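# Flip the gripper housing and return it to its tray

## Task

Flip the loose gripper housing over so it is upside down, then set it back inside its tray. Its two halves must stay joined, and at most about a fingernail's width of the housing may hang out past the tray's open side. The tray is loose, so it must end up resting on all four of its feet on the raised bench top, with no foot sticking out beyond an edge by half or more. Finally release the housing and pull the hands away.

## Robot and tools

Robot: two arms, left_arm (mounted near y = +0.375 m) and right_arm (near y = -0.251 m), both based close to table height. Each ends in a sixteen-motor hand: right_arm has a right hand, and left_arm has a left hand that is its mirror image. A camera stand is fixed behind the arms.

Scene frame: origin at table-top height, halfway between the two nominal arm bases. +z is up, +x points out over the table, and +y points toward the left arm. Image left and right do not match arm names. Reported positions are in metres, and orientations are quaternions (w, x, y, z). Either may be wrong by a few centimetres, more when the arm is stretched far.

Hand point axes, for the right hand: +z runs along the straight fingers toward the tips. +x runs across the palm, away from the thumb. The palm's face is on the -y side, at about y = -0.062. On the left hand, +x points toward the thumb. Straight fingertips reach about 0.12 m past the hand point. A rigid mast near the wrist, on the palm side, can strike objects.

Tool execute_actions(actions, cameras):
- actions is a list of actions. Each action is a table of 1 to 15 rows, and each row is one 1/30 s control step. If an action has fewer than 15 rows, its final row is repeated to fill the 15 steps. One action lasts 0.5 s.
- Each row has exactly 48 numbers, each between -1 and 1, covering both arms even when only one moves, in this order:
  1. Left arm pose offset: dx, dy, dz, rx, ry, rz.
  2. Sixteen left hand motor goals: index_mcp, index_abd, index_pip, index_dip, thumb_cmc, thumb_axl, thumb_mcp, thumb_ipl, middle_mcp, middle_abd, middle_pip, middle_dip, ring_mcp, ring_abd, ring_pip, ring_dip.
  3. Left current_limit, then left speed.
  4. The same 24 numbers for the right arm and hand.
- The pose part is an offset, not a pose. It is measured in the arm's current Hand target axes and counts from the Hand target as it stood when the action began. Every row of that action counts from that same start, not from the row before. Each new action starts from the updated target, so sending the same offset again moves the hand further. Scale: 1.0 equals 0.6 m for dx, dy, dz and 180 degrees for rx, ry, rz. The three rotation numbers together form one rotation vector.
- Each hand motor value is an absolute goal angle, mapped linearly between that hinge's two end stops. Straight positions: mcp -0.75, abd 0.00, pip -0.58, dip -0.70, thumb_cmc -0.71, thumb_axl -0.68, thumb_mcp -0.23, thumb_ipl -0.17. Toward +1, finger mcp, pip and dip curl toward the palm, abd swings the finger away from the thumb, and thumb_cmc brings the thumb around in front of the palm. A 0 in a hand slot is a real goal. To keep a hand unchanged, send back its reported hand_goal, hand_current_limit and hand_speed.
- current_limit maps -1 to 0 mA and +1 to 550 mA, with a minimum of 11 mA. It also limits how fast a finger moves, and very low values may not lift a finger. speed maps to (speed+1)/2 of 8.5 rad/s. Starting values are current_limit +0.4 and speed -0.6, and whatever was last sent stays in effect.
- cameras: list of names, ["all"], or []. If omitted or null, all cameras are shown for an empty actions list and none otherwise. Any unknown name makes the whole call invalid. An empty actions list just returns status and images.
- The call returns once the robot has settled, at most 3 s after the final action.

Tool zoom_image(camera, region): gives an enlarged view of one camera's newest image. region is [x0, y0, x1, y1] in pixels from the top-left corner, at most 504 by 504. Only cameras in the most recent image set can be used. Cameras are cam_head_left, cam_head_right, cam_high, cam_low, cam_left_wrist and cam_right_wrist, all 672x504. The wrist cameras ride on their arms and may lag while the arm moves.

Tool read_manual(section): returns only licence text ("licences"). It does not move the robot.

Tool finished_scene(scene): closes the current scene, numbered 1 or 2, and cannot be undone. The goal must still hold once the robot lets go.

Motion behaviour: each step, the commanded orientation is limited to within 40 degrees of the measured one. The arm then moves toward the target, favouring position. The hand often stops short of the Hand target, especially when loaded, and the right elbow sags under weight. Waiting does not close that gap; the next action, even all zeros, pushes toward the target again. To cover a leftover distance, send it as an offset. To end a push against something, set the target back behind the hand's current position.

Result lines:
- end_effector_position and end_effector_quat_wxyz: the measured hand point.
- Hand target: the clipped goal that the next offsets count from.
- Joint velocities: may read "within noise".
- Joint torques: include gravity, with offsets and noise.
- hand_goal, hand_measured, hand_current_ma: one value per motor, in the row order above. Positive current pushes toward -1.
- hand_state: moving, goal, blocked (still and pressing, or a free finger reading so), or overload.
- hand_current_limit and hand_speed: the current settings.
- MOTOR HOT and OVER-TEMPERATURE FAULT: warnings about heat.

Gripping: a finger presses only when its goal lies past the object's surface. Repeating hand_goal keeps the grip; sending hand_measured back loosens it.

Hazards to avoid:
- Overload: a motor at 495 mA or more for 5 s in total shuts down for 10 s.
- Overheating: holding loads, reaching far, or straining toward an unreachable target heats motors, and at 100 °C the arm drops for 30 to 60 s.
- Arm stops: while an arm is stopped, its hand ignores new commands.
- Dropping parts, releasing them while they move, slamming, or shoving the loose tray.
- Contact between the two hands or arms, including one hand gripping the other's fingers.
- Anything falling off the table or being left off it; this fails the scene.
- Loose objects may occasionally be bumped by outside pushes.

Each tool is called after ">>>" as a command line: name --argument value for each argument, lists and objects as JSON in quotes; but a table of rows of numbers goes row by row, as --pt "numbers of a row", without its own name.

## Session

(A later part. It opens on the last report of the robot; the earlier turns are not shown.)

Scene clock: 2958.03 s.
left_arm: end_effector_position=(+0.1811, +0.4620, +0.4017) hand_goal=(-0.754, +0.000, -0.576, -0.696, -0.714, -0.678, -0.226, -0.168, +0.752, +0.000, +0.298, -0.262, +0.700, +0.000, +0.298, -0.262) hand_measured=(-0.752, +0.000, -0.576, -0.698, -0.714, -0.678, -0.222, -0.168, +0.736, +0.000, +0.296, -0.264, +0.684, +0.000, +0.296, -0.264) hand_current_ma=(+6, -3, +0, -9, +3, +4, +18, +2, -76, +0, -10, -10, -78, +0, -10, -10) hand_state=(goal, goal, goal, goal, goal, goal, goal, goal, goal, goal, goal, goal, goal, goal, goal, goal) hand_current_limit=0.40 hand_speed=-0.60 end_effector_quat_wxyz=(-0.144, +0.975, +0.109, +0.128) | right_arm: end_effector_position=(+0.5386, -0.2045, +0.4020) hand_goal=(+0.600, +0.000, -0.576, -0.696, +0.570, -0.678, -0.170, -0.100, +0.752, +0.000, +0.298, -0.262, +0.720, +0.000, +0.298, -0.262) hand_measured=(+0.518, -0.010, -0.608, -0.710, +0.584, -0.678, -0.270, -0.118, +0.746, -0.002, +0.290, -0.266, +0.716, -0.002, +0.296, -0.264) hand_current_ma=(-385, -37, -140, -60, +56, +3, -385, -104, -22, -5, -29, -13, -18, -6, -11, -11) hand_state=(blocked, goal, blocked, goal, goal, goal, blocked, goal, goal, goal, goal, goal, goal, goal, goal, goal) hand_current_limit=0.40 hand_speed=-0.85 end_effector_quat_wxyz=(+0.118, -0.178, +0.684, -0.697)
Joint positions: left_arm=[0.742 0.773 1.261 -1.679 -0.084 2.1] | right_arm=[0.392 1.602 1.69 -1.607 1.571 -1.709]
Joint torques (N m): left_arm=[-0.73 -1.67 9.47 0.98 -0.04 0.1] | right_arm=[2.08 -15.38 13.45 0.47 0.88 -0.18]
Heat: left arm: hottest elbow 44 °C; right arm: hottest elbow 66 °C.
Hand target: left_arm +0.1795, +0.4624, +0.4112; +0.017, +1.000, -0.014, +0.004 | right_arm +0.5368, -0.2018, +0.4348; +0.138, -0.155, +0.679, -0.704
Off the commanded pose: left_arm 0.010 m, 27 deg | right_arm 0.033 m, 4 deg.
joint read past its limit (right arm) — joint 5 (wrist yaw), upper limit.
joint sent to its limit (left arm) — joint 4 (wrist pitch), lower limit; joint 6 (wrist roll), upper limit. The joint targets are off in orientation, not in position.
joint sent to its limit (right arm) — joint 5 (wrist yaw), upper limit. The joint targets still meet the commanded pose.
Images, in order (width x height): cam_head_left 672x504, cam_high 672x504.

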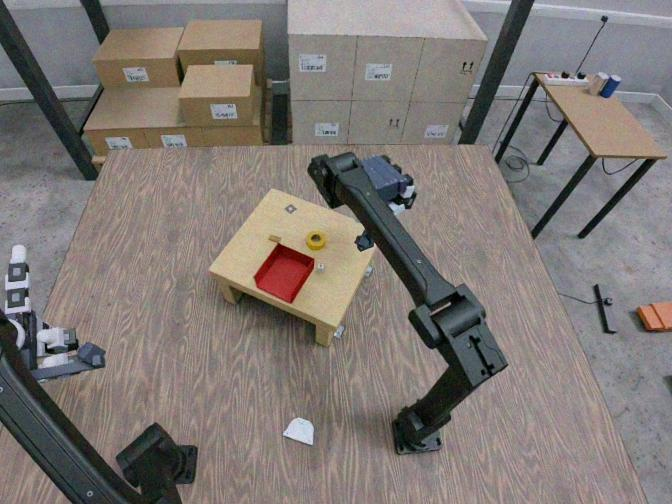

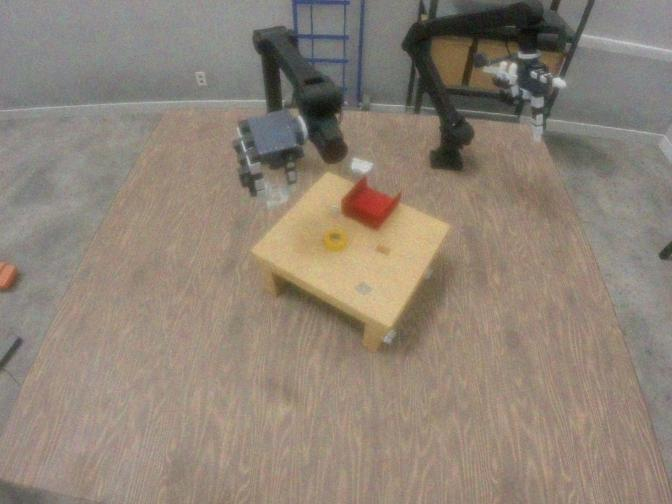

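>>> execute_actions --actions '[[[0,0,0,0,0,0,-0.754,0,-0.576,-0.696,-0.714,-0.678,-0.226,-0.168,0.753,0,0.299,-0.261,0.70,0,0.299,-0.261,0.4,-0.6,0.078,0,0.115,0,0.05,0,0.60,0,-0.576,-0.696,0.57,-0.678,-0.17,-0.1,0.753,0,0.299,-0.261,0.72,0,0.299,-0.261,0.4,-0.85]],[[0,0,0,0,0,0,-0.754,0,-0.576,-0.696,-0.714,-0.678,-0.226,-0.168,0.753,0,0.299,-0.261,0.70,0,0.299,-0.261,0.4,-0.6,0.078,0,0.112,0,0.05,0,0.60,0,-0.576,-0.696,0.57,-0.678,-0.17,-0.1,0.753,0,0.299,-0.261,0.72,0,0.299,-0.261,0.4,-0.85]],[[0,0,0,0,0,0,-0.754,0,-0.576,-0.696,-0.714,-0.678,-0.226,-0.168,0.753,0,0.299,-0.261,0.70,0,0.299,-0.261,0.4,-0.6,0.078,0,0.11,0,0.05,0,0.60,0,-0.576,-0.696,0.57,-0.678,-0.17,-0.1,0.753,0,0.299,-0.261,0.72,0,0.299,-0.261,0.4,-0.85]],[[0,0,0,0,0,0,-0.754,0,-0.576,-0.696,-0.714,-0.678,-0.226,-0.168,0.753,0,0.299,-0.261,0.70,0,0.299,-0.261,0.4,-0.6,0.078,0,0.108,0,0.05,0,0.60,0,-0.576,-0.696,0.57,-0.678,-0.17,-0.1,0.753,0,0.299,-0.261,0.72,0,0.299,-0.261,0.4,-0.85]]]' --cameras '["cam_head_left", "cam_high"]'

>>> zoom_image --camera "cam_high" --region '[180, 80, 330, 230]'

Scene clock: 2974.60 s.
left_arm: end_effector_position=(+0.1811, +0.4620, +0.4017) hand_goal=(-0.754, +0.000, -0.576, -0.696, -0.714, -0.678, -0.226, -0.168, +0.752, +0.000, +0.298, -0.262, +0.700, +0.000, +0.298, -0.262) hand_measured=(-0.752, +0.000, -0.576, -0.698, -0.714, -0.678, -0.222, -0.168, +0.736, +0.000, +0.296, -0.264, +0.684, +0.000, +0.296, -0.264) hand_current_ma=(+6, -3, +0, -9, +3, +4, +18, +2, -76, +0, -10, -10, -78, +0, -10, -10) hand_state=(goal, goal, goal, goal, goal, goal, goal, goal, goal, goal, goal, goal, goal, goal, goal, goal) hand_current_limit=0.40 hand_speed=-0.60 end_effector_quat_wxyz=(-0.144, +0.975, +0.109, +0.128) | right_arm: end_effector_position=(+0.4080, -0.4965, +0.4395) hand_goal=(+0.600, +0.000, -0.576, -0.696, +0.570, -0.678, -0.170, -0.100, +0.752, +0.000, +0.298, -0.262, +0.720, +0.000, +0.298, -0.262) hand_measured=(+0.518, -0.012, -0.608, -0.710, +0.584, -0.678, -0.268, -0.118, +0.748, -0.002, +0.290, -0.266, +0.716, -0.002, +0.296, -0.264) hand_current_ma=(-385, -40, -143, -61, +62, +3, -385, -107, -17, -5, -29, -13, -15, -6, -11, -11) hand_state=(blocked, goal, blocked, goal, goal, goal, blocked, goal, goal, goal, goal, goal, goal, goal, goal, goal) hand_current_limit=0.40 hand_speed=-0.85 end_effector_quat_wxyz=(-0.067, +0.054, +0.706, -0.703)
Joint positions: left_arm=[0.742 0.773 1.261 -1.679 -0.084 2.1] | right_arm=[-0.202 1.407 1.569 -1.613 1.569 -1.709]
Joint torques (N m): left_arm=[-0.67 -1.67 9.39 1.06 -0.06 0.09] | right_arm=[1.49 -11.81 9.43 0.5 0.82 -0.06]
Heat: left arm: hottest elbow 44 °C; right arm: hottest elbow 69 °C.
Hand target: left_arm +0.1795, +0.4624, +0.4112; +0.017, +1.000, -0.014, +0.004 | right_arm +0.4040, -0.4931, +0.4485; -0.079, +0.071, +0.688, -0.718
Off the commanded pose: left_arm 0.010 m, 27 deg | right_arm 0.010 m, 3 deg.
joint read past its limit (right arm) — joint 5 (wrist yaw), upper limit.
joint sent to its limit (left arm) — joint 4 (wrist pitch), lower limit; joint 6 (wrist roll), upper limit. The joint targets are off in orientation, not in position.
joint sent to its limit (right arm) — joint 5 (wrist yaw), upper limit. The joint targets are off in orientation, not in position.
Images, in order (width x height): cam_head_left 672x504, cam_high 672x504.

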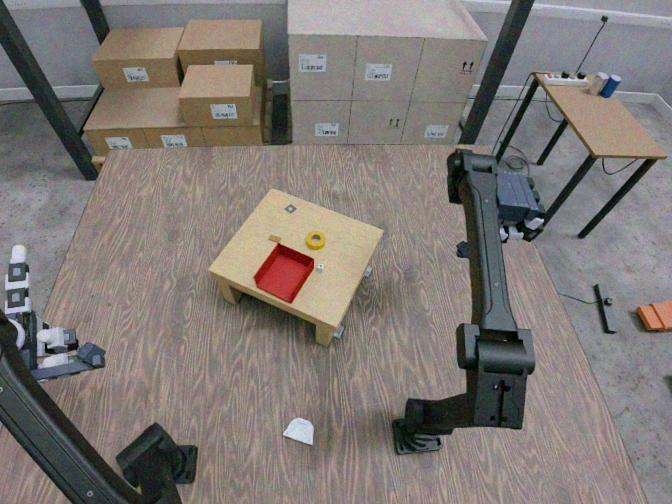

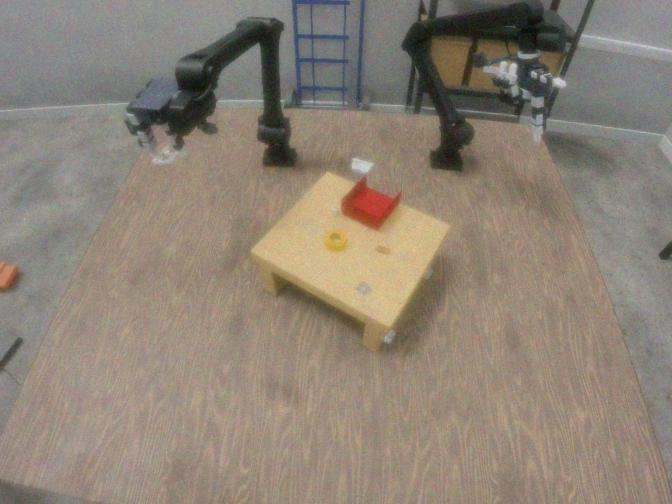

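Scaled by 3.360 from the camera's 672x504 image, which has a finer 960x720 frame.

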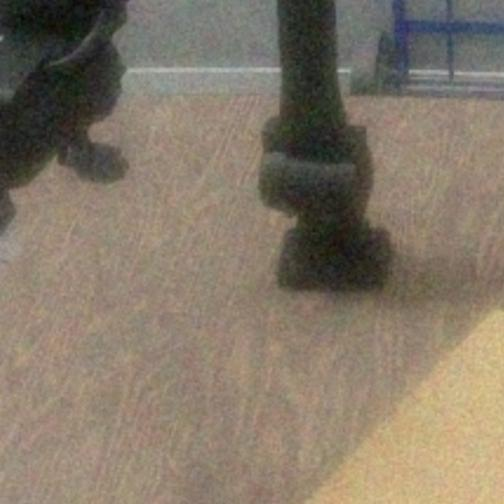

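>>> execute_actions --actions '[[[0,0,0,0,0,0,-0.754,0,-0.576,-0.696,-0.714,-0.678,-0.226,-0.168,0.753,0,0.299,-0.261,0.70,0,0.299,-0.261,0.4,-0.6,0,0.0998,-0.0762,-0.125,0,0,0.60,0,-0.576,-0.696,0.57,-0.678,-0.17,-0.1,0.753,0,0.299,-0.261,0.72,0,0.299,-0.261,0.4,-0.85]],[[0,0,0,0,0,0,-0.754,0,-0.576,-0.696,-0.714,-0.678,-0.226,-0.168,0.753,0,0.299,-0.261,0.70,0,0.299,-0.261,0.4,-0.6,0,0.0998,-0.0762,-0.125,0,0,0.60,0,-0.576,-0.696,0.57,-0.678,-0.17,-0.1,0.753,0,0.299,-0.261,0.72,0,0.299,-0.261,0.4,-0.85]],[[0,0,0,0,0,0,-0.754,0,-0.576,-0.696,-0.714,-0.678,-0.226,-0.168,0.753,0,0.299,-0.261,0.70,0,0.299,-0.261,0.4,-0.6,0,0.0998,-0.0762,-0.125,0,0,0.60,0,-0.576,-0.696,0.57,-0.678,-0.17,-0.1,0.753,0,0.299,-0.261,0.72,0,0.299,-0.261,0.4,-0.85]],[[0,0,0,0,0,0,-0.754,0,-0.576,-0.696,-0.714,-0.678,-0.226,-0.168,0.753,0,0.299,-0.261,0.70,0,0.299,-0.261,0.4,-0.6,0,0.0998,-0.0762,-0.125,0,0,0.60,0,-0.576,-0.696,0.57,-0.678,-0.17,-0.1,0.753,0,0.299,-0.261,0.72,0,0.299,-0.261,0.4,-0.85]]]' --cameras '["cam_head_left", "cam_high", "cam_head_right"]'

>>> zoom_image --camera "cam_high" --region '[100, 50, 250, 200]'

Scene clock: 2989.57 s.
left_arm: end_effector_position=(+0.1811, +0.4620, +0.4017) hand_goal=(-0.754, +0.000, -0.576, -0.696, -0.714, -0.678, -0.226, -0.168, +0.752, +0.000, +0.298, -0.262, +0.700, +0.000, +0.298, -0.262) hand_measured=(-0.752, +0.000, -0.576, -0.698, -0.714, -0.678, -0.222, -0.168, +0.736, +0.000, +0.296, -0.264, +0.684, +0.000, +0.296, -0.264) hand_current_ma=(+6, -3, +0, -9, +3, +4, +18, +2, -76, +0, -10, -10, -78, +0, -10, -10) hand_state=(goal, goal, goal, goal, goal, goal, goal, goal, goal, goal, goal, goal, goal, goal, goal, goal) hand_current_limit=0.40 hand_speed=-0.60 end_effector_quat_wxyz=(-0.144, +0.975, +0.109, +0.128) | right_arm: end_effector_position=(+0.4554, -0.2462, +0.3462) hand_goal=(+0.600, +0.000, -0.576, -0.696, +0.570, -0.678, -0.170, -0.100, +0.752, +0.000, +0.298, -0.262, +0.720, +0.000, +0.298, -0.262) hand_measured=(+0.518, -0.012, -0.616, -0.712, +0.588, -0.678, -0.260, -0.118, +0.744, -0.002, +0.294, -0.264, +0.714, -0.002, +0.296, -0.264) hand_current_ma=(-385, -41, -176, -72, +76, +3, -385, -108, -35, -5, -17, -10, -28, -6, -11, -11) hand_state=(blocked, goal, blocked, goal, goal, goal, blocked, goal, goal, goal, goal, goal, goal, goal, goal, goal) hand_current_limit=0.40 hand_speed=-0.85 end_effector_quat_wxyz=(+0.023, +0.096, +0.995, -0.023)
Joint positions: left_arm=[0.742 0.773 1.261 -1.679 -0.084 2.1] | right_arm=[-0.191 1.399 1.552 -1.676 0.043 -1.541]
Joint torques (N m): left_arm=[-0.56 -1.85 9.43 1.09 -0.04 0.09] | right_arm=[1.38 -10.93 9.47 0.25 -0.64 0.12]
Heat: left arm: hottest elbow 44 °C; right arm: hottest elbow 65 °C.
Hand target: left_arm +0.1795, +0.4624, +0.4112; +0.017, +1.000, -0.014, +0.004 | right_arm +0.4568, -0.2442, +0.3492; -0.006, +0.106, +0.994, -0.021
Off the commanded pose: left_arm 0.010 m, 27 deg | right_arm 0.004 m, 3 deg.
joint sent to its limit (left arm) — joint 4 (wrist pitch), lower limit; joint 6 (wrist roll), upper limit. The joint targets are off in orientation, not in position.
joint sent to its limit (right arm) — joint 4 (wrist pitch), lower limit. The joint targets are off in orientation, not in position.
Images, in order (width x height): cam_head_left 672x504, cam_head_right 672x504, cam_high 672x504.

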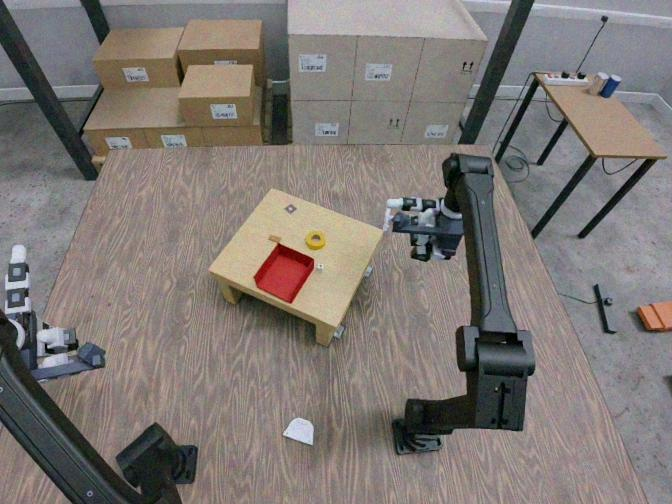

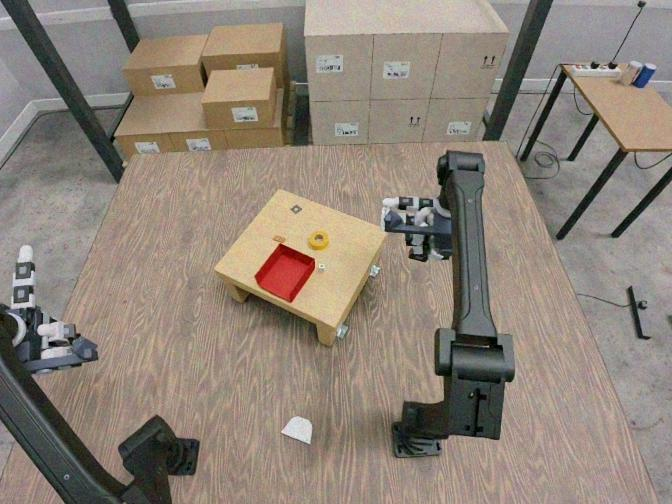

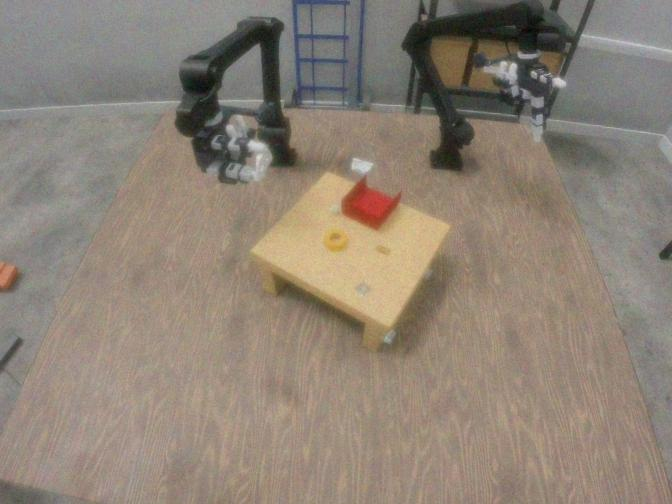

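Scaled by 3.360 from the camera's 672x504 image, which has a finer 960x720 frame.

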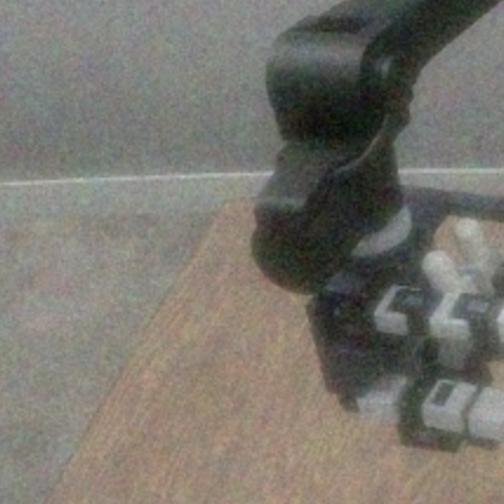

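>>> execute_actions --actions '[[[0,0,0,0,0,0,-0.754,0,-0.576,-0.696,-0.714,-0.678,-0.226,-0.168,0.753,0,0.299,-0.261,0.70,0,0.299,-0.261,0.4,-0.6,-0.059,-0.0075,-0.0104,-0.0237,0,0.134,0.60,0,-0.576,-0.696,0.57,-0.678,-0.17,-0.1,0.753,0,0.299,-0.261,0.72,0,0.299,-0.261,0.4,-0.85]],[[0,0,0,0,0,0,-0.754,0,-0.576,-0.696,-0.714,-0.678,-0.226,-0.168,0.753,0,0.299,-0.261,0.70,0,0.299,-0.261,0.4,-0.6,-0.059,-0.0075,-0.0104,-0.0237,0,0.134,0.60,0,-0.576,-0.696,0.57,-0.678,-0.17,-0.1,0.753,0,0.299,-0.261,0.72,0,0.299,-0.261,0.4,-0.85]],[[0,0,0,0,0,0,-0.754,0,-0.576,-0.696,-0.714,-0.678,-0.226,-0.168,0.753,0,0.299,-0.261,0.70,0,0.299,-0.261,0.4,-0.6,-0.059,-0.0075,-0.0104,-0.0237,0,0.134,0.60,0,-0.576,-0.696,0.57,-0.678,-0.17,-0.1,0.753,0,0.299,-0.261,0.72,0,0.299,-0.261,0.4,-0.85]],[[0,0,0,0,0,0,-0.754,0,-0.576,-0.696,-0.714,-0.678,-0.226,-0.168,0.753,0,0.299,-0.261,0.70,0,0.299,-0.261,0.4,-0.6,-0.059,-0.0075,-0.0104,-0.0237,0,0.134,0.60,0,-0.576,-0.696,0.57,-0.678,-0.17,-0.1,0.753,0,0.299,-0.261,0.72,0,0.299,-0.261,0.4,-0.85]]]' --cameras '["cam_head_left", "cam_high", "cam_head_right"]'

Scene clock: 3002.97 s.
left_arm: end_effector_position=(+0.1811, +0.4620, +0.4017) hand_goal=(-0.754, +0.000, -0.576, -0.696, -0.714, -0.678, -0.226, -0.168, +0.752, +0.000, +0.298, -0.262, +0.700, +0.000, +0.298, -0.262) hand_measured=(-0.752, +0.000, -0.576, -0.698, -0.714, -0.678, -0.222, -0.168, +0.736, +0.000, +0.296, -0.264, +0.684, +0.000, +0.296, -0.264) hand_current_ma=(+6, -3, +0, -9, +3, +4, +18, +2, -76, +0, -10, -10, -78, +0, -10, -10) hand_state=(goal, goal, goal, goal, goal, goal, goal, goal, goal, goal, goal, goal, goal, goal, goal, goal) hand_current_limit=0.40 hand_speed=-0.60 end_effector_quat_wxyz=(-0.144, +0.975, +0.109, +0.128) | right_arm: end_effector_position=(+0.5223, -0.3518, +0.3579) hand_goal=(+0.600, +0.000, -0.576, -0.696, +0.570, -0.678, -0.170, -0.100, +0.752, +0.000, +0.298, -0.262, +0.720, +0.000, +0.298, -0.262) hand_measured=(+0.518, -0.012, -0.616, -0.712, +0.590, -0.678, -0.260, -0.118, +0.744, -0.002, +0.294, -0.264, +0.714, -0.002, +0.296, -0.264) hand_current_ma=(-385, -44, -176, -72, +84, +3, -385, -108, -35, -5, -14, -10, -28, -6, -11, -11) hand_state=(blocked, goal, blocked, goal, goal, goal, blocked, goal, goal, goal, goal, goal, goal, goal, goal, goal) hand_current_limit=0.40 hand_speed=-0.85 end_effector_quat_wxyz=(+0.011, +0.809, +0.579, +0.099)
Joint positions: left_arm=[0.742 0.773 1.261 -1.679 -0.084 2.1] | right_arm=[-0.194 1.405 1.552 -1.562 -0.124 0.174]
Joint torques (N m): left_arm=[-0.97 -1.67 9.33 1.09 -0.06 0.09] | right_arm=[0.79 -12.34 10.11 2.19 0.11 0.1]
Heat: left arm: hottest elbow 44 °C; right arm: hottest elbow 62 °C.
Hand target: left_arm +0.1795, +0.4624, +0.4112; +0.017, +1.000, -0.014, +0.004 | right_arm +0.5278, -0.3500, +0.3684; +0.025, +0.809, +0.577, +0.113
Off the commanded pose: left_arm 0.010 m, 27 deg | right_arm 0.012 m, 2 deg.
joint sent to its limit (left arm) — joint 4 (wrist pitch), lower limit; joint 6 (wrist roll), upper limit. The joint targets are off in orientation, not in position.
Images, in order (width x height): cam_head_left 672x504, cam_head_right 672x504, cam_high 672x504.

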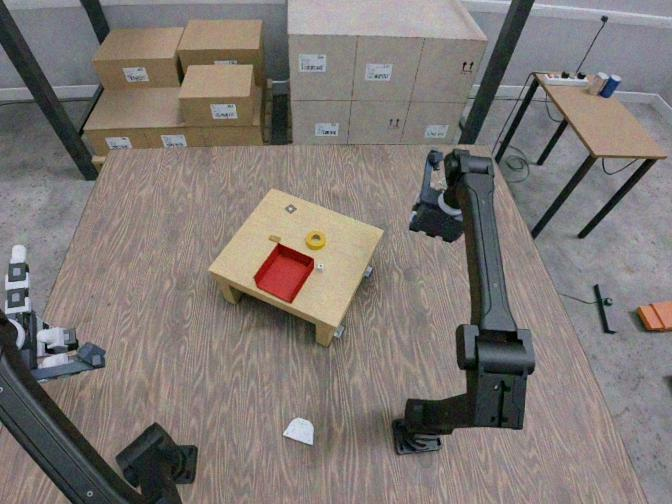

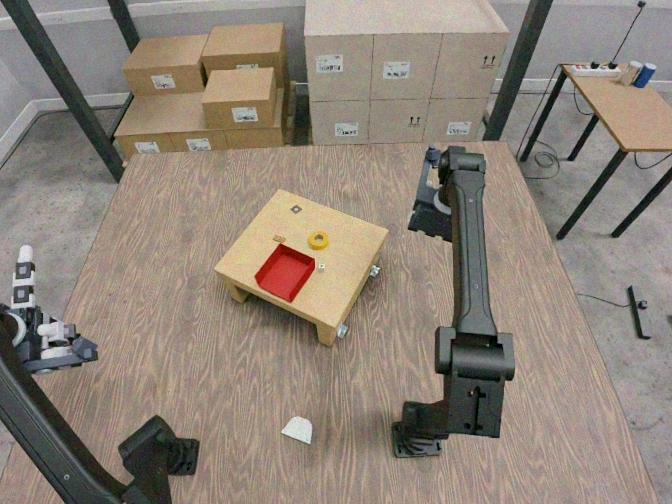

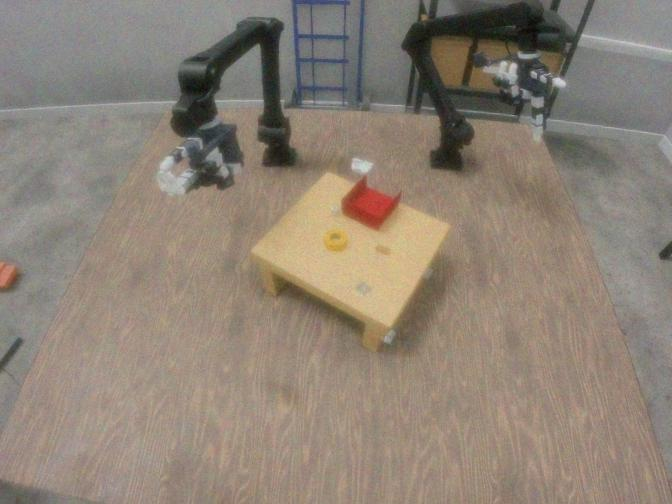

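>>> execute_actions --actions '[[[0,0,0,0,0,0,-0.754,0,-0.576,-0.696,-0.714,-0.678,-0.226,-0.168,0.753,0,0.299,-0.261,0.70,0,0.299,-0.261,0.4,-0.6,0.1013,0,-0.0045,0,0.111,0,0.60,0,-0.576,-0.696,0.57,-0.678,-0.17,-0.1,0.753,0,0.299,-0.261,0.72,0,0.299,-0.261,0.4,-0.85]],[[0,0,0,0,0,0,-0.754,0,-0.576,-0.696,-0.714,-0.678,-0.226,-0.168,0.753,0,0.299,-0.261,0.70,0,0.299,-0.261,0.4,-0.6,0.1013,0,-0.0045,0,0.111,0,0.60,0,-0.576,-0.696,0.57,-0.678,-0.17,-0.1,0.753,0,0.299,-0.261,0.72,0,0.299,-0.261,0.4,-0.85]],[[0,0,0,0,0,0,-0.754,0,-0.576,-0.696,-0.714,-0.678,-0.226,-0.168,0.753,0,0.299,-0.261,0.70,0,0.299,-0.261,0.4,-0.6,0.1013,0,-0.0045,0,0.111,0,0.60,0,-0.576,-0.696,0.57,-0.678,-0.17,-0.1,0.753,0,0.299,-0.261,0.72,0,0.299,-0.261,0.4,-0.85]],[[0,0,0,0,0,0,-0.754,0,-0.576,-0.696,-0.714,-0.678,-0.226,-0.168,0.753,0,0.299,-0.261,0.70,0,0.299,-0.261,0.4,-0.6,0.1013,0,-0.0045,0,0.111,0,0.60,0,-0.576,-0.696,0.57,-0.678,-0.17,-0.1,0.753,0,0.299,-0.261,0.72,0,0.299,-0.261,0.4,-0.85]]]' --cameras '["cam_head_left", "cam_high", "cam_head_right"]'

>>> zoom_image --camera "cam_high" --region '[130, 80, 280, 230]'

Scene clock: 3021.60 s.
left_arm: end_effector_position=(+0.1811, +0.4620, +0.4017) hand_goal=(-0.754, +0.000, -0.576, -0.696, -0.714, -0.678, -0.226, -0.168, +0.752, +0.000, +0.298, -0.262, +0.700, +0.000, +0.298, -0.262) hand_measured=(-0.752, +0.000, -0.576, -0.698, -0.714, -0.678, -0.222, -0.168, +0.736, +0.000, +0.296, -0.264, +0.684, +0.000, +0.296, -0.264) hand_current_ma=(+6, -3, +0, -9, +3, +4, +18, +2, -76, +0, -10, -10, -78, +0, -10, -10) hand_state=(goal, goal, goal, goal, goal, goal, goal, goal, goal, goal, goal, goal, goal, goal, goal, goal) hand_current_limit=0.40 hand_speed=-0.60 end_effector_quat_wxyz=(-0.144, +0.975, +0.109, +0.128) | right_arm: end_effector_position=(+0.5681, -0.1830, +0.4966) hand_goal=(+0.600, +0.000, -0.576, -0.696, +0.570, -0.678, -0.170, -0.100, +0.752, +0.000, +0.298, -0.262, +0.720, +0.000, +0.298, -0.262) hand_measured=(+0.518, -0.018, -0.616, -0.712, +0.588, -0.678, -0.258, -0.120, +0.748, -0.002, +0.296, -0.264, +0.716, -0.002, +0.296, -0.264) hand_current_ma=(-385, -68, -176, -72, +75, +3, -385, -112, -15, -5, -10, -10, -16, -6, -11, -11) hand_state=(blocked, goal, blocked, goal, goal, goal, blocked, goal, goal, goal, goal, goal, goal, goal, goal, goal) hand_current_limit=0.40 hand_speed=-0.85 end_effector_quat_wxyz=(-0.377, +0.556, +0.485, +0.560)
Joint positions: left_arm=[0.742 0.773 1.261 -1.679 -0.084 2.1] | right_arm=[-0.203 1.348 1.453 -0.9 -1.447 0.655]
Joint torques (N m): left_arm=[-1.08 -1.49 9.44 1.09 -0.03 0.1] | right_arm=[0.73 -14.15 10.39 3.06 -0.95 -0.18]
Heat: left arm: hottest elbow 44 °C; right arm: hottest elbow 61 °C.
Hand target: left_arm +0.1795, +0.4624, +0.4112; +0.017, +1.000, -0.014, +0.004 | right_arm +0.5610, -0.1827, +0.5153; -0.351, +0.548, +0.458, +0.606
Off the commanded pose: left_arm 0.010 m, 27 deg | right_arm 0.020 m, 7 deg.
joint sent to its limit (left arm) — joint 4 (wrist pitch), lower limit; joint 6 (wrist roll), upper limit. The joint targets are off in orientation, not in position.
Images, in order (width x height): cam_head_left 672x504, cam_head_right 672x504, cam_high 672x504.

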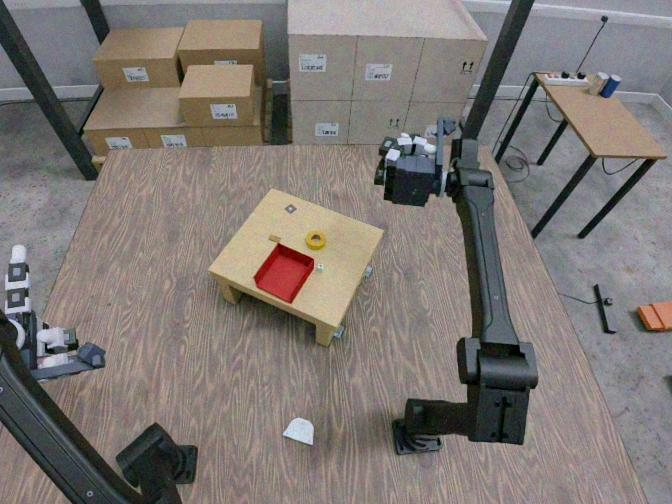

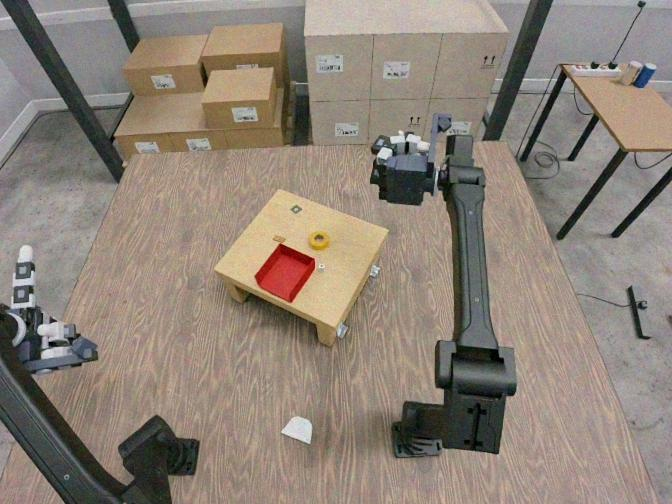

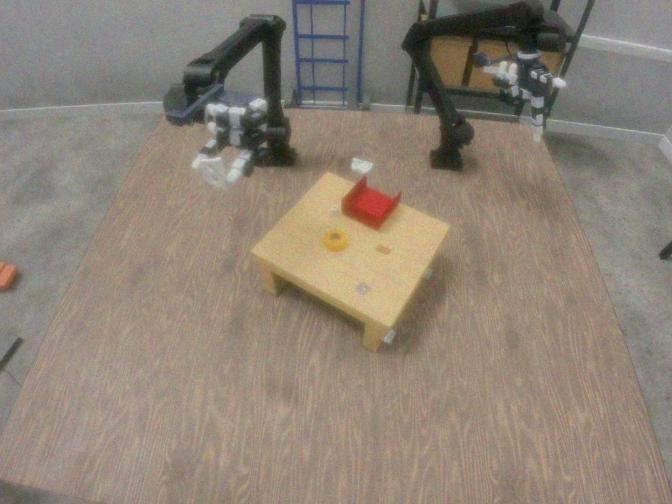

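Scaled by 3.360 from the camera's 672x504 image, which has a finer 960x720 frame.

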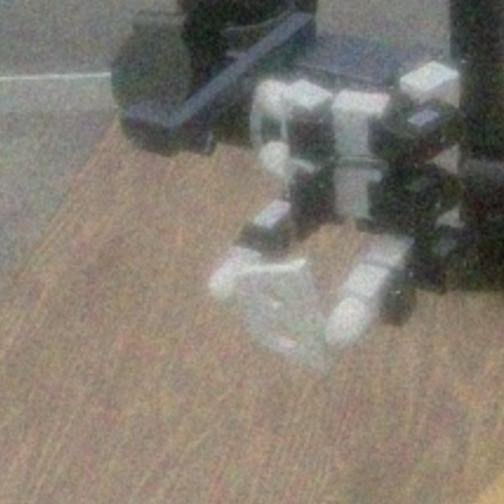

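>>> execute_actions --actions '[[[0,0,0,0,0,0,-0.754,0,-0.576,-0.696,-0.714,-0.678,-0.226,-0.168,0.753,0,0.299,-0.261,0.70,0,0.299,-0.261,0.4,-0.6,-0.005,-0.0313,-0.085,-0.0333,0,0.011,0.60,0,-0.576,-0.696,0.57,-0.678,-0.17,-0.1,0.753,0,0.299,-0.261,0.72,0,0.299,-0.261,0.4,-0.85]],[[0,0,0,0,0,0,-0.754,0,-0.576,-0.696,-0.714,-0.678,-0.226,-0.168,0.753,0,0.299,-0.261,0.70,0,0.299,-0.261,0.4,-0.6,-0.005,-0.0313,-0.085,-0.0333,0,0.011,0.60,0,-0.576,-0.696,0.57,-0.678,-0.17,-0.1,0.753,0,0.299,-0.261,0.72,0,0.299,-0.261,0.4,-0.85]],[[0,0,0,0,0,0,-0.754,0,-0.576,-0.696,-0.714,-0.678,-0.226,-0.168,0.753,0,0.299,-0.261,0.70,0,0.299,-0.261,0.4,-0.6,-0.07,-0.0313,-0.08,-0.0333,0,0.011,0.60,0,-0.576,-0.696,0.57,-0.678,-0.17,-0.1,0.753,0,0.299,-0.261,0.72,0,0.299,-0.261,0.4,-0.85]],[[0,0,0,0,0,0,-0.754,0,-0.576,-0.696,-0.714,-0.678,-0.226,-0.168,0.753,0,0.299,-0.261,0.70,0,0.299,-0.261,0.4,-0.6,-0.07,-0.0313,-0.075,-0.0333,0,0.011,0.60,0,-0.576,-0.696,0.57,-0.678,-0.17,-0.1,0.753,0,0.299,-0.261,0.72,0,0.299,-0.261,0.4,-0.85]]]' --cameras '["cam_head_left", "cam_high"]'

>>> zoom_image --camera "cam_high" --region '[130, 80, 280, 230]'

Scene clock: 3048.50 s.
left_arm: end_effector_position=(+0.1811, +0.4620, +0.4017) hand_goal=(-0.754, +0.000, -0.576, -0.696, -0.714, -0.678, -0.226, -0.168, +0.752, +0.000, +0.298, -0.262, +0.700, +0.000, +0.298, -0.262) hand_measured=(-0.752, +0.000, -0.576, -0.698, -0.714, -0.678, -0.222, -0.168, +0.736, +0.000, +0.296, -0.264, +0.684, +0.000, +0.296, -0.264) hand_current_ma=(+6, -3, +0, -9, +3, +4, +18, +2, -76, +0, -10, -10, -78, +0, -10, -10) hand_state=(goal, goal, goal, goal, goal, goal, goal, goal, goal, goal, goal, goal, goal, goal, goal, goal) hand_current_limit=0.40 hand_speed=-0.60 end_effector_quat_wxyz=(-0.144, +0.975, +0.109, +0.128) | right_arm: end_effector_position=(+0.4137, -0.3192, +0.4055) hand_goal=(+0.600, +0.000, -0.576, -0.696, +0.570, -0.678, -0.170, -0.100, +0.752, +0.000, +0.298, -0.262, +0.720, +0.000, +0.298, -0.262) hand_measured=(+0.518, -0.018, -0.616, -0.712, +0.586, -0.678, -0.258, -0.120, +0.750, -0.002, +0.296, -0.264, +0.718, -0.002, +0.296, -0.264) hand_current_ma=(-385, -68, -176, -72, +72, +3, -385, -116, -7, -5, -10, -10, -9, -6, -11, -11) hand_state=(blocked, goal, blocked, goal, goal, goal, blocked, goal, goal, goal, goal, goal, goal, goal, goal, goal) hand_current_limit=0.40 hand_speed=-0.85 end_effector_quat_wxyz=(-0.281, +0.654, +0.282, +0.643)
Joint positions: left_arm=[0.742 0.773 1.261 -1.679 -0.084 2.1] | right_arm=[-0.578 0.803 0.709 0.022 -1.365 1.506]
Joint torques (N m): left_arm=[-0.62 -1.96 9.33 1.07 -0.05 0.11] | right_arm=[0.32 -4.25 10.56 3.43 0.05 -0.16]
Heat: left arm: hottest elbow 44 °C; right arm: hottest elbow 61 °C.
Hand target: left_arm +0.1795, +0.4624, +0.4112; +0.017, +1.000, -0.014, +0.004 | right_arm +0.4110, -0.3203, +0.4166; -0.270, +0.638, +0.284, +0.662
Off the commanded pose: left_arm 0.010 m, 27 deg | right_arm 0.011 m, 3 deg.
joint sent to its limit (left arm) — joint 4 (wrist pitch), lower limit; joint 6 (wrist roll), upper limit. The joint targets are off in orientation, not in position.
Images, in order (width x height): cam_head_left 672x504, cam_high 672x504.

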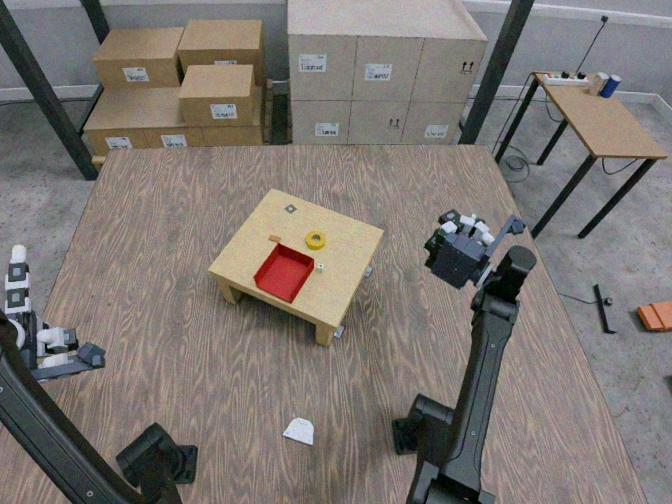

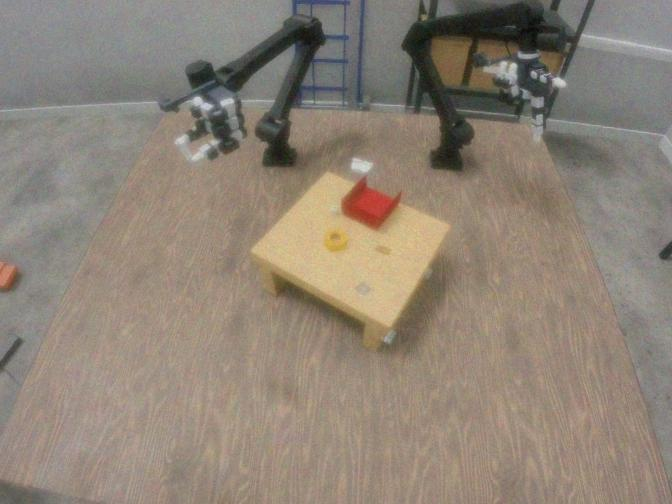

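Scaled by 3.360 from the camera's 672x504 image, which has a finer 960x720 frame.

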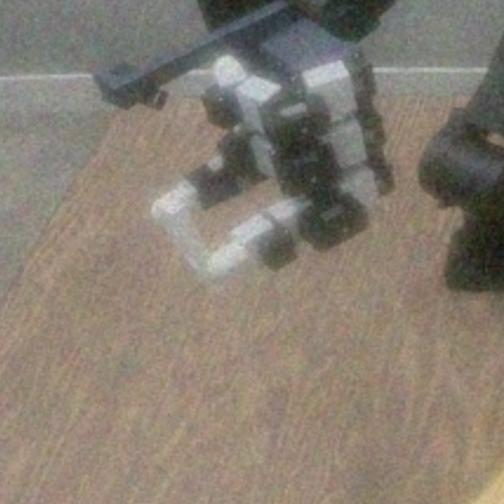

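>>> execute_actions --actions '[[[0,0,0,0,0,0,-0.754,0,-0.576,-0.696,-0.714,-0.678,-0.226,-0.168,0.753,0,0.299,-0.261,0.70,0,0.299,-0.261,0.4,-0.6,-0.0833,0,0,0,0,0,0.60,0,-0.576,-0.696,0.57,-0.678,-0.17,-0.1,0.753,0,0.299,-0.261,0.72,0,0.299,-0.261,0.4,-0.85]],[[0,0,0,0,0,0,-0.754,0,-0.576,-0.696,-0.714,-0.678,-0.226,-0.168,0.753,0,0.299,-0.261,0.70,0,0.299,-0.261,0.4,-0.6,-0.0833,0,0,0,0,0,0.60,0,-0.576,-0.696,0.57,-0.678,-0.17,-0.1,0.753,0,0.299,-0.261,0.72,0,0.299,-0.261,0.4,-0.85]],[[0,0,0,0,0,0,-0.754,0,-0.576,-0.696,-0.714,-0.678,-0.226,-0.168,0.753,0,0.299,-0.261,0.70,0,0.299,-0.261,0.4,-0.6,-0.0833,0,0,0,0,0,0.60,0,-0.576,-0.696,0.57,-0.678,-0.17,-0.1,0.753,0,0.299,-0.261,0.72,0,0.299,-0.261,0.4,-0.85]],[[0,0,0,0,0,0,-0.754,0,-0.576,-0.696,-0.714,-0.678,-0.226,-0.168,0.753,0,0.299,-0.261,0.70,0,0.299,-0.261,0.4,-0.6,-0.0833,0,0,0,0,0,0.60,0,-0.576,-0.696,0.57,-0.678,-0.17,-0.1,0.753,0,0.299,-0.261,0.72,0,0.299,-0.261,0.4,-0.85]],[[0,0,0,0,0,0,-0.754,0,-0.576,-0.696,-0.714,-0.678,-0.226,-0.168,0.753,0,0.299,-0.261,0.70,0,0.299,-0.261,0.4,-0.6,-0.0833,0,0,0,0,0,0.60,0,-0.576,-0.696,0.57,-0.678,-0.17,-0.1,0.753,0,0.299,-0.261,0.72,0,0.299,-0.261,0.4,-0.85]]]' --cameras '["cam_head_left", "cam_high"]'

>>> zoom_image --camera "cam_high" --region '[130, 110, 270, 250]'

>>> zoom_image --camera "cam_head_left" --region '[390, 200, 550, 360]'

Scene clock: 3070.53 s.
left_arm: end_effector_position=(+0.1811, +0.4620, +0.4017) hand_goal=(-0.754, +0.000, -0.576, -0.696, -0.714, -0.678, -0.226, -0.168, +0.752, +0.000, +0.298, -0.262, +0.700, +0.000, +0.298, -0.262) hand_measured=(-0.752, +0.000, -0.576, -0.698, -0.714, -0.678, -0.222, -0.168, +0.736, +0.000, +0.296, -0.264, +0.684, +0.000, +0.296, -0.264) hand_current_ma=(+6, -3, +0, -9, +3, +4, +18, +2, -76, +0, -10, -10, -78, +0, -10, -10) hand_state=(goal, goal, goal, goal, goal, goal, goal, goal, goal, goal, goal, goal, goal, goal, goal, goal) hand_current_limit=0.40 hand_speed=-0.60 end_effector_quat_wxyz=(-0.144, +0.975, +0.109, +0.128) | right_arm: end_effector_position=(+0.4189, -0.3247, +0.1655) hand_goal=(+0.600, +0.000, -0.576, -0.696, +0.570, -0.678, -0.170, -0.100, +0.752, +0.000, +0.298, -0.262, +0.720, +0.000, +0.298, -0.262) hand_measured=(+0.518, -0.018, -0.616, -0.712, +0.586, -0.678, -0.258, -0.120, +0.750, -0.002, +0.296, -0.264, +0.718, -0.002, +0.296, -0.264) hand_current_ma=(-385, -68, -176, -72, +69, +3, -385, -116, -7, -5, -10, -10, -9, -6, -11, -11) hand_state=(blocked, goal, blocked, goal, goal, goal, blocked, goal, goal, goal, goal, goal, goal, goal, goal, goal) hand_current_limit=0.40 hand_speed=-0.85 end_effector_quat_wxyz=(-0.267, +0.650, +0.280, +0.654)
Joint positions: left_arm=[0.742 0.773 1.261 -1.679 -0.084 2.1] | right_arm=[-0.575 1.429 0.277 1.14 -1.339 1.54]
Joint torques (N m): left_arm=[-0.44 -1.61 9.4 1.05 -0.06 0.11] | right_arm=[0.91 -4.89 5.29 3.48 -0.17 -0.16]
Heat: left arm: hottest elbow 44 °C; right arm: hottest elbow 62 °C.
Hand target: left_arm +0.1795, +0.4624, +0.4112; +0.017, +1.000, -0.014, +0.004 | right_arm +0.4206, -0.3215, +0.1669; -0.270, +0.638, +0.284, +0.662
Off the commanded pose: left_arm 0.010 m, 27 deg | right_arm 0.004 m, 2 deg.
joint sent to its limit (left arm) — joint 4 (wrist pitch), lower limit; joint 6 (wrist roll), upper limit. The joint targets are off in orientation, not in position.
Images, in order (width x height): cam_head_left 672x504, cam_high 672x504.

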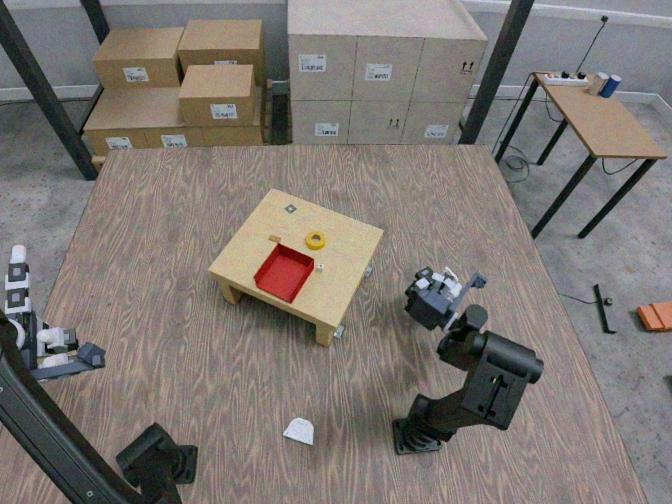

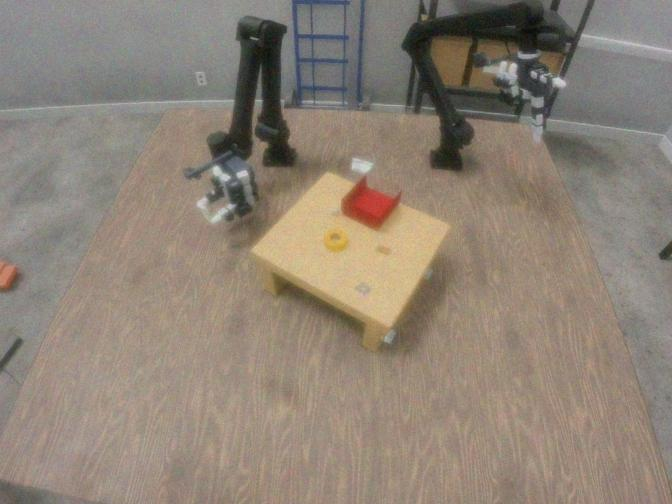

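Scaled by 3.600 from the camera's 672x504 image, which has a finer 960x720 frame.

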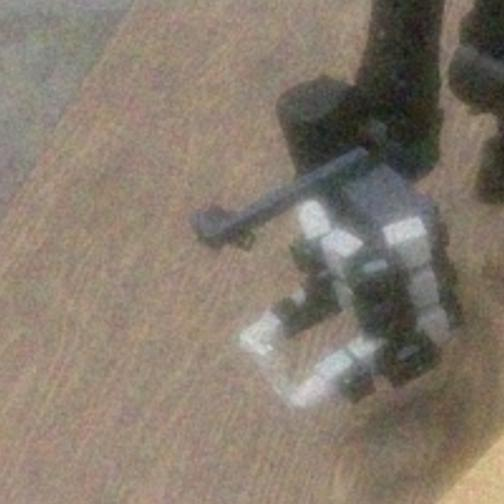

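Scaled by 3.150 from the camera's 672x504 image, which has a finer 960x720 frame.

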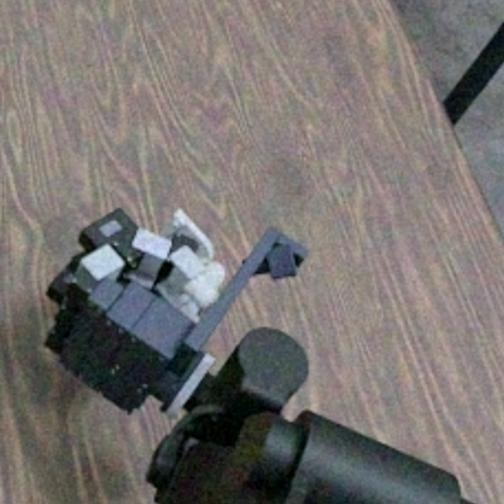

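>>> execute_actions --actions '[[[0,0,0,0,0,0,-0.754,0,-0.576,-0.696,-0.714,-0.678,-0.226,-0.168,0.753,0,0.299,-0.261,0.70,0,0.299,-0.261,0.4,-0.6,-0.0833,0,0,0,0,0,0.60,0,-0.576,-0.696,0.57,-0.678,-0.17,-0.1,0.753,0,0.299,-0.261,0.72,0,0.299,-0.261,0.4,-0.85]],[[0,0,0,0,0,0,-0.754,0,-0.576,-0.696,-0.714,-0.678,-0.226,-0.168,0.753,0,0.299,-0.261,0.70,0,0.299,-0.261,0.4,-0.6,-0.0333,0,0,0,0,0,0.60,0,-0.576,-0.696,0.57,-0.678,-0.17,-0.1,0.753,0,0.299,-0.261,0.72,0,0.299,-0.261,0.4,-0.85]],[[0,0,0,0,0,0,-0.754,0,-0.576,-0.696,-0.714,-0.678,-0.226,-0.168,0.753,0,0.299,-0.261,0.70,0,0.299,-0.261,0.4,-0.6,-0.02,0,0,0,0,0,0.60,0,-0.576,-0.696,0.57,-0.678,-0.17,-0.1,0.753,0,0.299,-0.261,0.72,0,0.299,-0.261,0.4,-0.85]]]' --cameras '["cam_head_left", "cam_high"]'

>>> zoom_image --camera "cam_high" --region '[160, 150, 270, 260]'

Scene clock: 3079.90 s.
left_arm: end_effector_position=(+0.1811, +0.4620, +0.4017) hand_goal=(-0.754, +0.000, -0.576, -0.696, -0.714, -0.678, -0.226, -0.168, +0.752, +0.000, +0.298, -0.262, +0.700, +0.000, +0.298, -0.262) hand_measured=(-0.752, +0.000, -0.576, -0.698, -0.714, -0.678, -0.222, -0.168, +0.736, +0.000, +0.296, -0.264, +0.684, +0.000, +0.296, -0.264) hand_current_ma=(+6, -3, +0, -9, +3, +4, +18, +2, -76, +0, -10, -10, -78, +0, -10, -10) hand_state=(goal, goal, goal, goal, goal, goal, goal, goal, goal, goal, goal, goal, goal, goal, goal, goal) hand_current_limit=0.40 hand_speed=-0.60 end_effector_quat_wxyz=(-0.144, +0.975, +0.109, +0.128) | right_arm: end_effector_position=(+0.4182, -0.3226, +0.0789) hand_goal=(+0.600, +0.000, -0.576, -0.696, +0.570, -0.678, -0.170, -0.100, +0.752, +0.000, +0.298, -0.262, +0.720, +0.000, +0.298, -0.262) hand_measured=(+0.518, -0.018, -0.616, -0.712, +0.586, -0.678, -0.258, -0.120, +0.750, -0.002, +0.296, -0.264, +0.718, -0.002, +0.296, -0.264) hand_current_ma=(-385, -68, -176, -72, +69, +3, -385, -116, -7, -5, -10, -10, -9, -6, -11, -11) hand_state=(blocked, goal, blocked, goal, goal, goal, blocked, goal, goal, goal, goal, goal, goal, goal, goal, goal) hand_current_limit=0.40 hand_speed=-0.85 end_effector_quat_wxyz=(-0.280, +0.658, +0.270, +0.644)
Joint positions: left_arm=[0.742 0.773 1.261 -1.679 -0.084 2.1] | right_arm=[-0.571 1.885 0.281 1.547 -1.339 1.535]
Joint torques (N m): left_arm=[-0.62 -1.44 9.47 1.07 -0.06 0.11] | right_arm=[2.2 -7.59 2.65 3.51 -0.06 -0.4]
Heat: left arm: hottest elbow 44 °C; right arm: hottest elbow 60 °C.
Hand target: left_arm +0.1795, +0.4624, +0.4112; +0.017, +1.000, -0.014, +0.004 | right_arm +0.4237, -0.3219, +0.0850; -0.270, +0.639, +0.284, +0.662
Off the commanded pose: left_arm 0.010 m, 27 deg | right_arm 0.008 m, 4 deg.
joint sent to its limit (left arm) — joint 4 (wrist pitch), lower limit; joint 6 (wrist roll), upper limit. The joint targets are off in orientation, not in position.
joint sent to its limit (right arm) — joint 4 (wrist pitch), upper limit. The joint targets still meet the commanded pose.
Images, in order (width x height): cam_head_left 672x504, cam_high 672x504.

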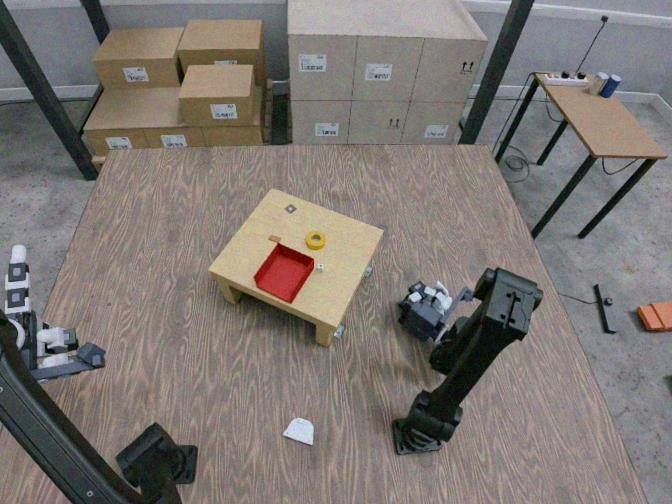

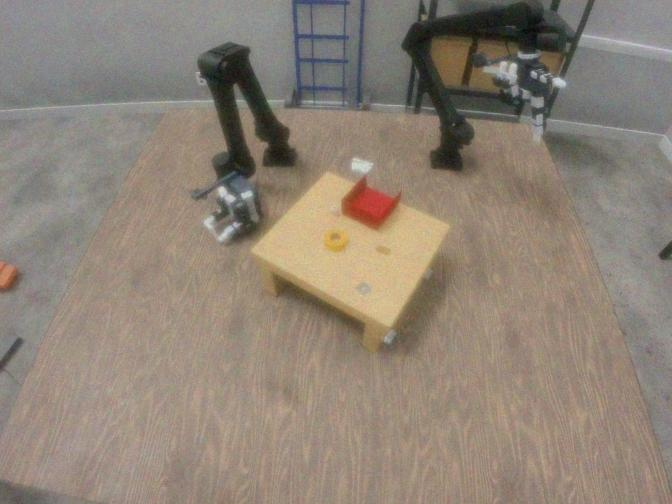

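Scaled by 4.582 from the camera's 672x504 image, which has a finer 960x720 frame.

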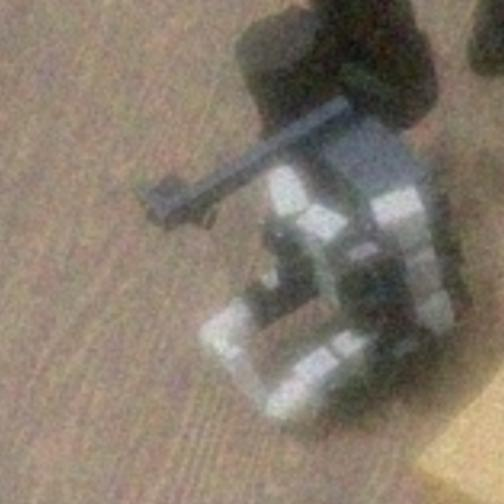

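>>> execute_actions --actions '[[[0,0,0,0,0,0,-0.754,0,-0.576,-0.696,-0.714,-0.678,-0.226,-0.168,0.753,0,0.299,-0.261,0.70,0,0.299,-0.261,0.4,-0.6,0.01,0.07,0,0,0,0,0.60,0,-0.576,-0.696,0.57,-0.678,-0.17,-0.1,0.753,0,0.299,-0.261,0.72,0,0.299,-0.261,0.4,-0.85]],[[0,0,0,0,0,0,-0.754,0,-0.576,-0.696,-0.714,-0.678,-0.226,-0.168,0.753,0,0.299,-0.261,0.70,0,0.299,-0.261,0.4,-0.6,-0.03,0,0,0,0,0,0.60,0,-0.576,-0.696,0.57,-0.678,-0.17,-0.1,0.753,0,0.299,-0.261,0.72,0,0.299,-0.261,0.4,-0.85]]]' --cameras '[]'

Scene clock: 3089.87 s.
left_arm: end_effector_position=(+0.1811, +0.4620, +0.4017) hand_goal=(-0.754, +0.000, -0.576, -0.696, -0.714, -0.678, -0.226, -0.168, +0.752, +0.000, +0.298, -0.262, +0.700, +0.000, +0.298, -0.262) hand_measured=(-0.752, +0.000, -0.576, -0.698, -0.714, -0.678, -0.222, -0.168, +0.736, +0.000, +0.296, -0.264, +0.684, +0.000, +0.296, -0.264) hand_current_ma=(+6, -3, +0, -9, +3, +4, +18, +2, -76, +0, -10, -10, -78, +0, -10, -10) hand_state=(goal, goal, goal, goal, goal, goal, goal, goal, goal, goal, goal, goal, goal, goal, goal, goal) hand_current_limit=0.40 hand_speed=-0.60 end_effector_quat_wxyz=(-0.144, +0.975, +0.109, +0.128) | right_arm: end_effector_position=(+0.4520, -0.3482, +0.0746) hand_goal=(+0.600, +0.000, -0.576, -0.696, +0.570, -0.678, -0.170, -0.100, +0.752, +0.000, +0.298, -0.262, +0.720, +0.000, +0.298, -0.262) hand_measured=(+0.518, +0.004, -0.616, -0.714, +0.586, -0.678, -0.258, -0.126, +0.750, -0.002, +0.296, -0.264, +0.718, -0.002, +0.296, -0.264) hand_current_ma=(-385, +17, -179, -76, +69, +3, -385, -149, -7, -5, -9, -10, -9, -6, -11, -11) hand_state=(blocked, goal, blocked, goal, goal, goal, blocked, blocked, goal, goal, goal, goal, goal, goal, goal, goal) hand_current_limit=0.40 hand_speed=-0.85 end_effector_quat_wxyz=(-0.276, +0.650, +0.277, +0.651)
Joint positions: left_arm=[0.742 0.773 1.261 -1.679 -0.084 2.1] | right_arm=[-0.589 1.953 0.4 1.558 -1.362 1.573]
Joint torques (N m): left_arm=[-0.73 -1.73 9.39 1.05 -0.05 0.09] | right_arm=[-0.09 -8.82 2.96 3.11 -0.19 -0.43]
Heat: left arm: hottest elbow 44 °C; right arm: hottest elbow 57 °C.
Hand target: left_arm +0.1795, +0.4624, +0.4112; +0.017, +1.000, -0.014, +0.004 | right_arm +0.4545, -0.3510, +0.0744; -0.270, +0.638, +0.284, +0.662
Off the commanded pose: left_arm 0.010 m, 27 deg | right_arm 0.004 m, 2 deg.
joint sent to its limit (left arm) — joint 4 (wrist pitch), lower limit; joint 6 (wrist roll), upper limit. The joint targets are off in orientation, not in position.
joint sent to its limit (right arm) — joint 4 (wrist pitch), upper limit. The joint targets still meet the commanded pose.
No camera images: "cameras" was empty.


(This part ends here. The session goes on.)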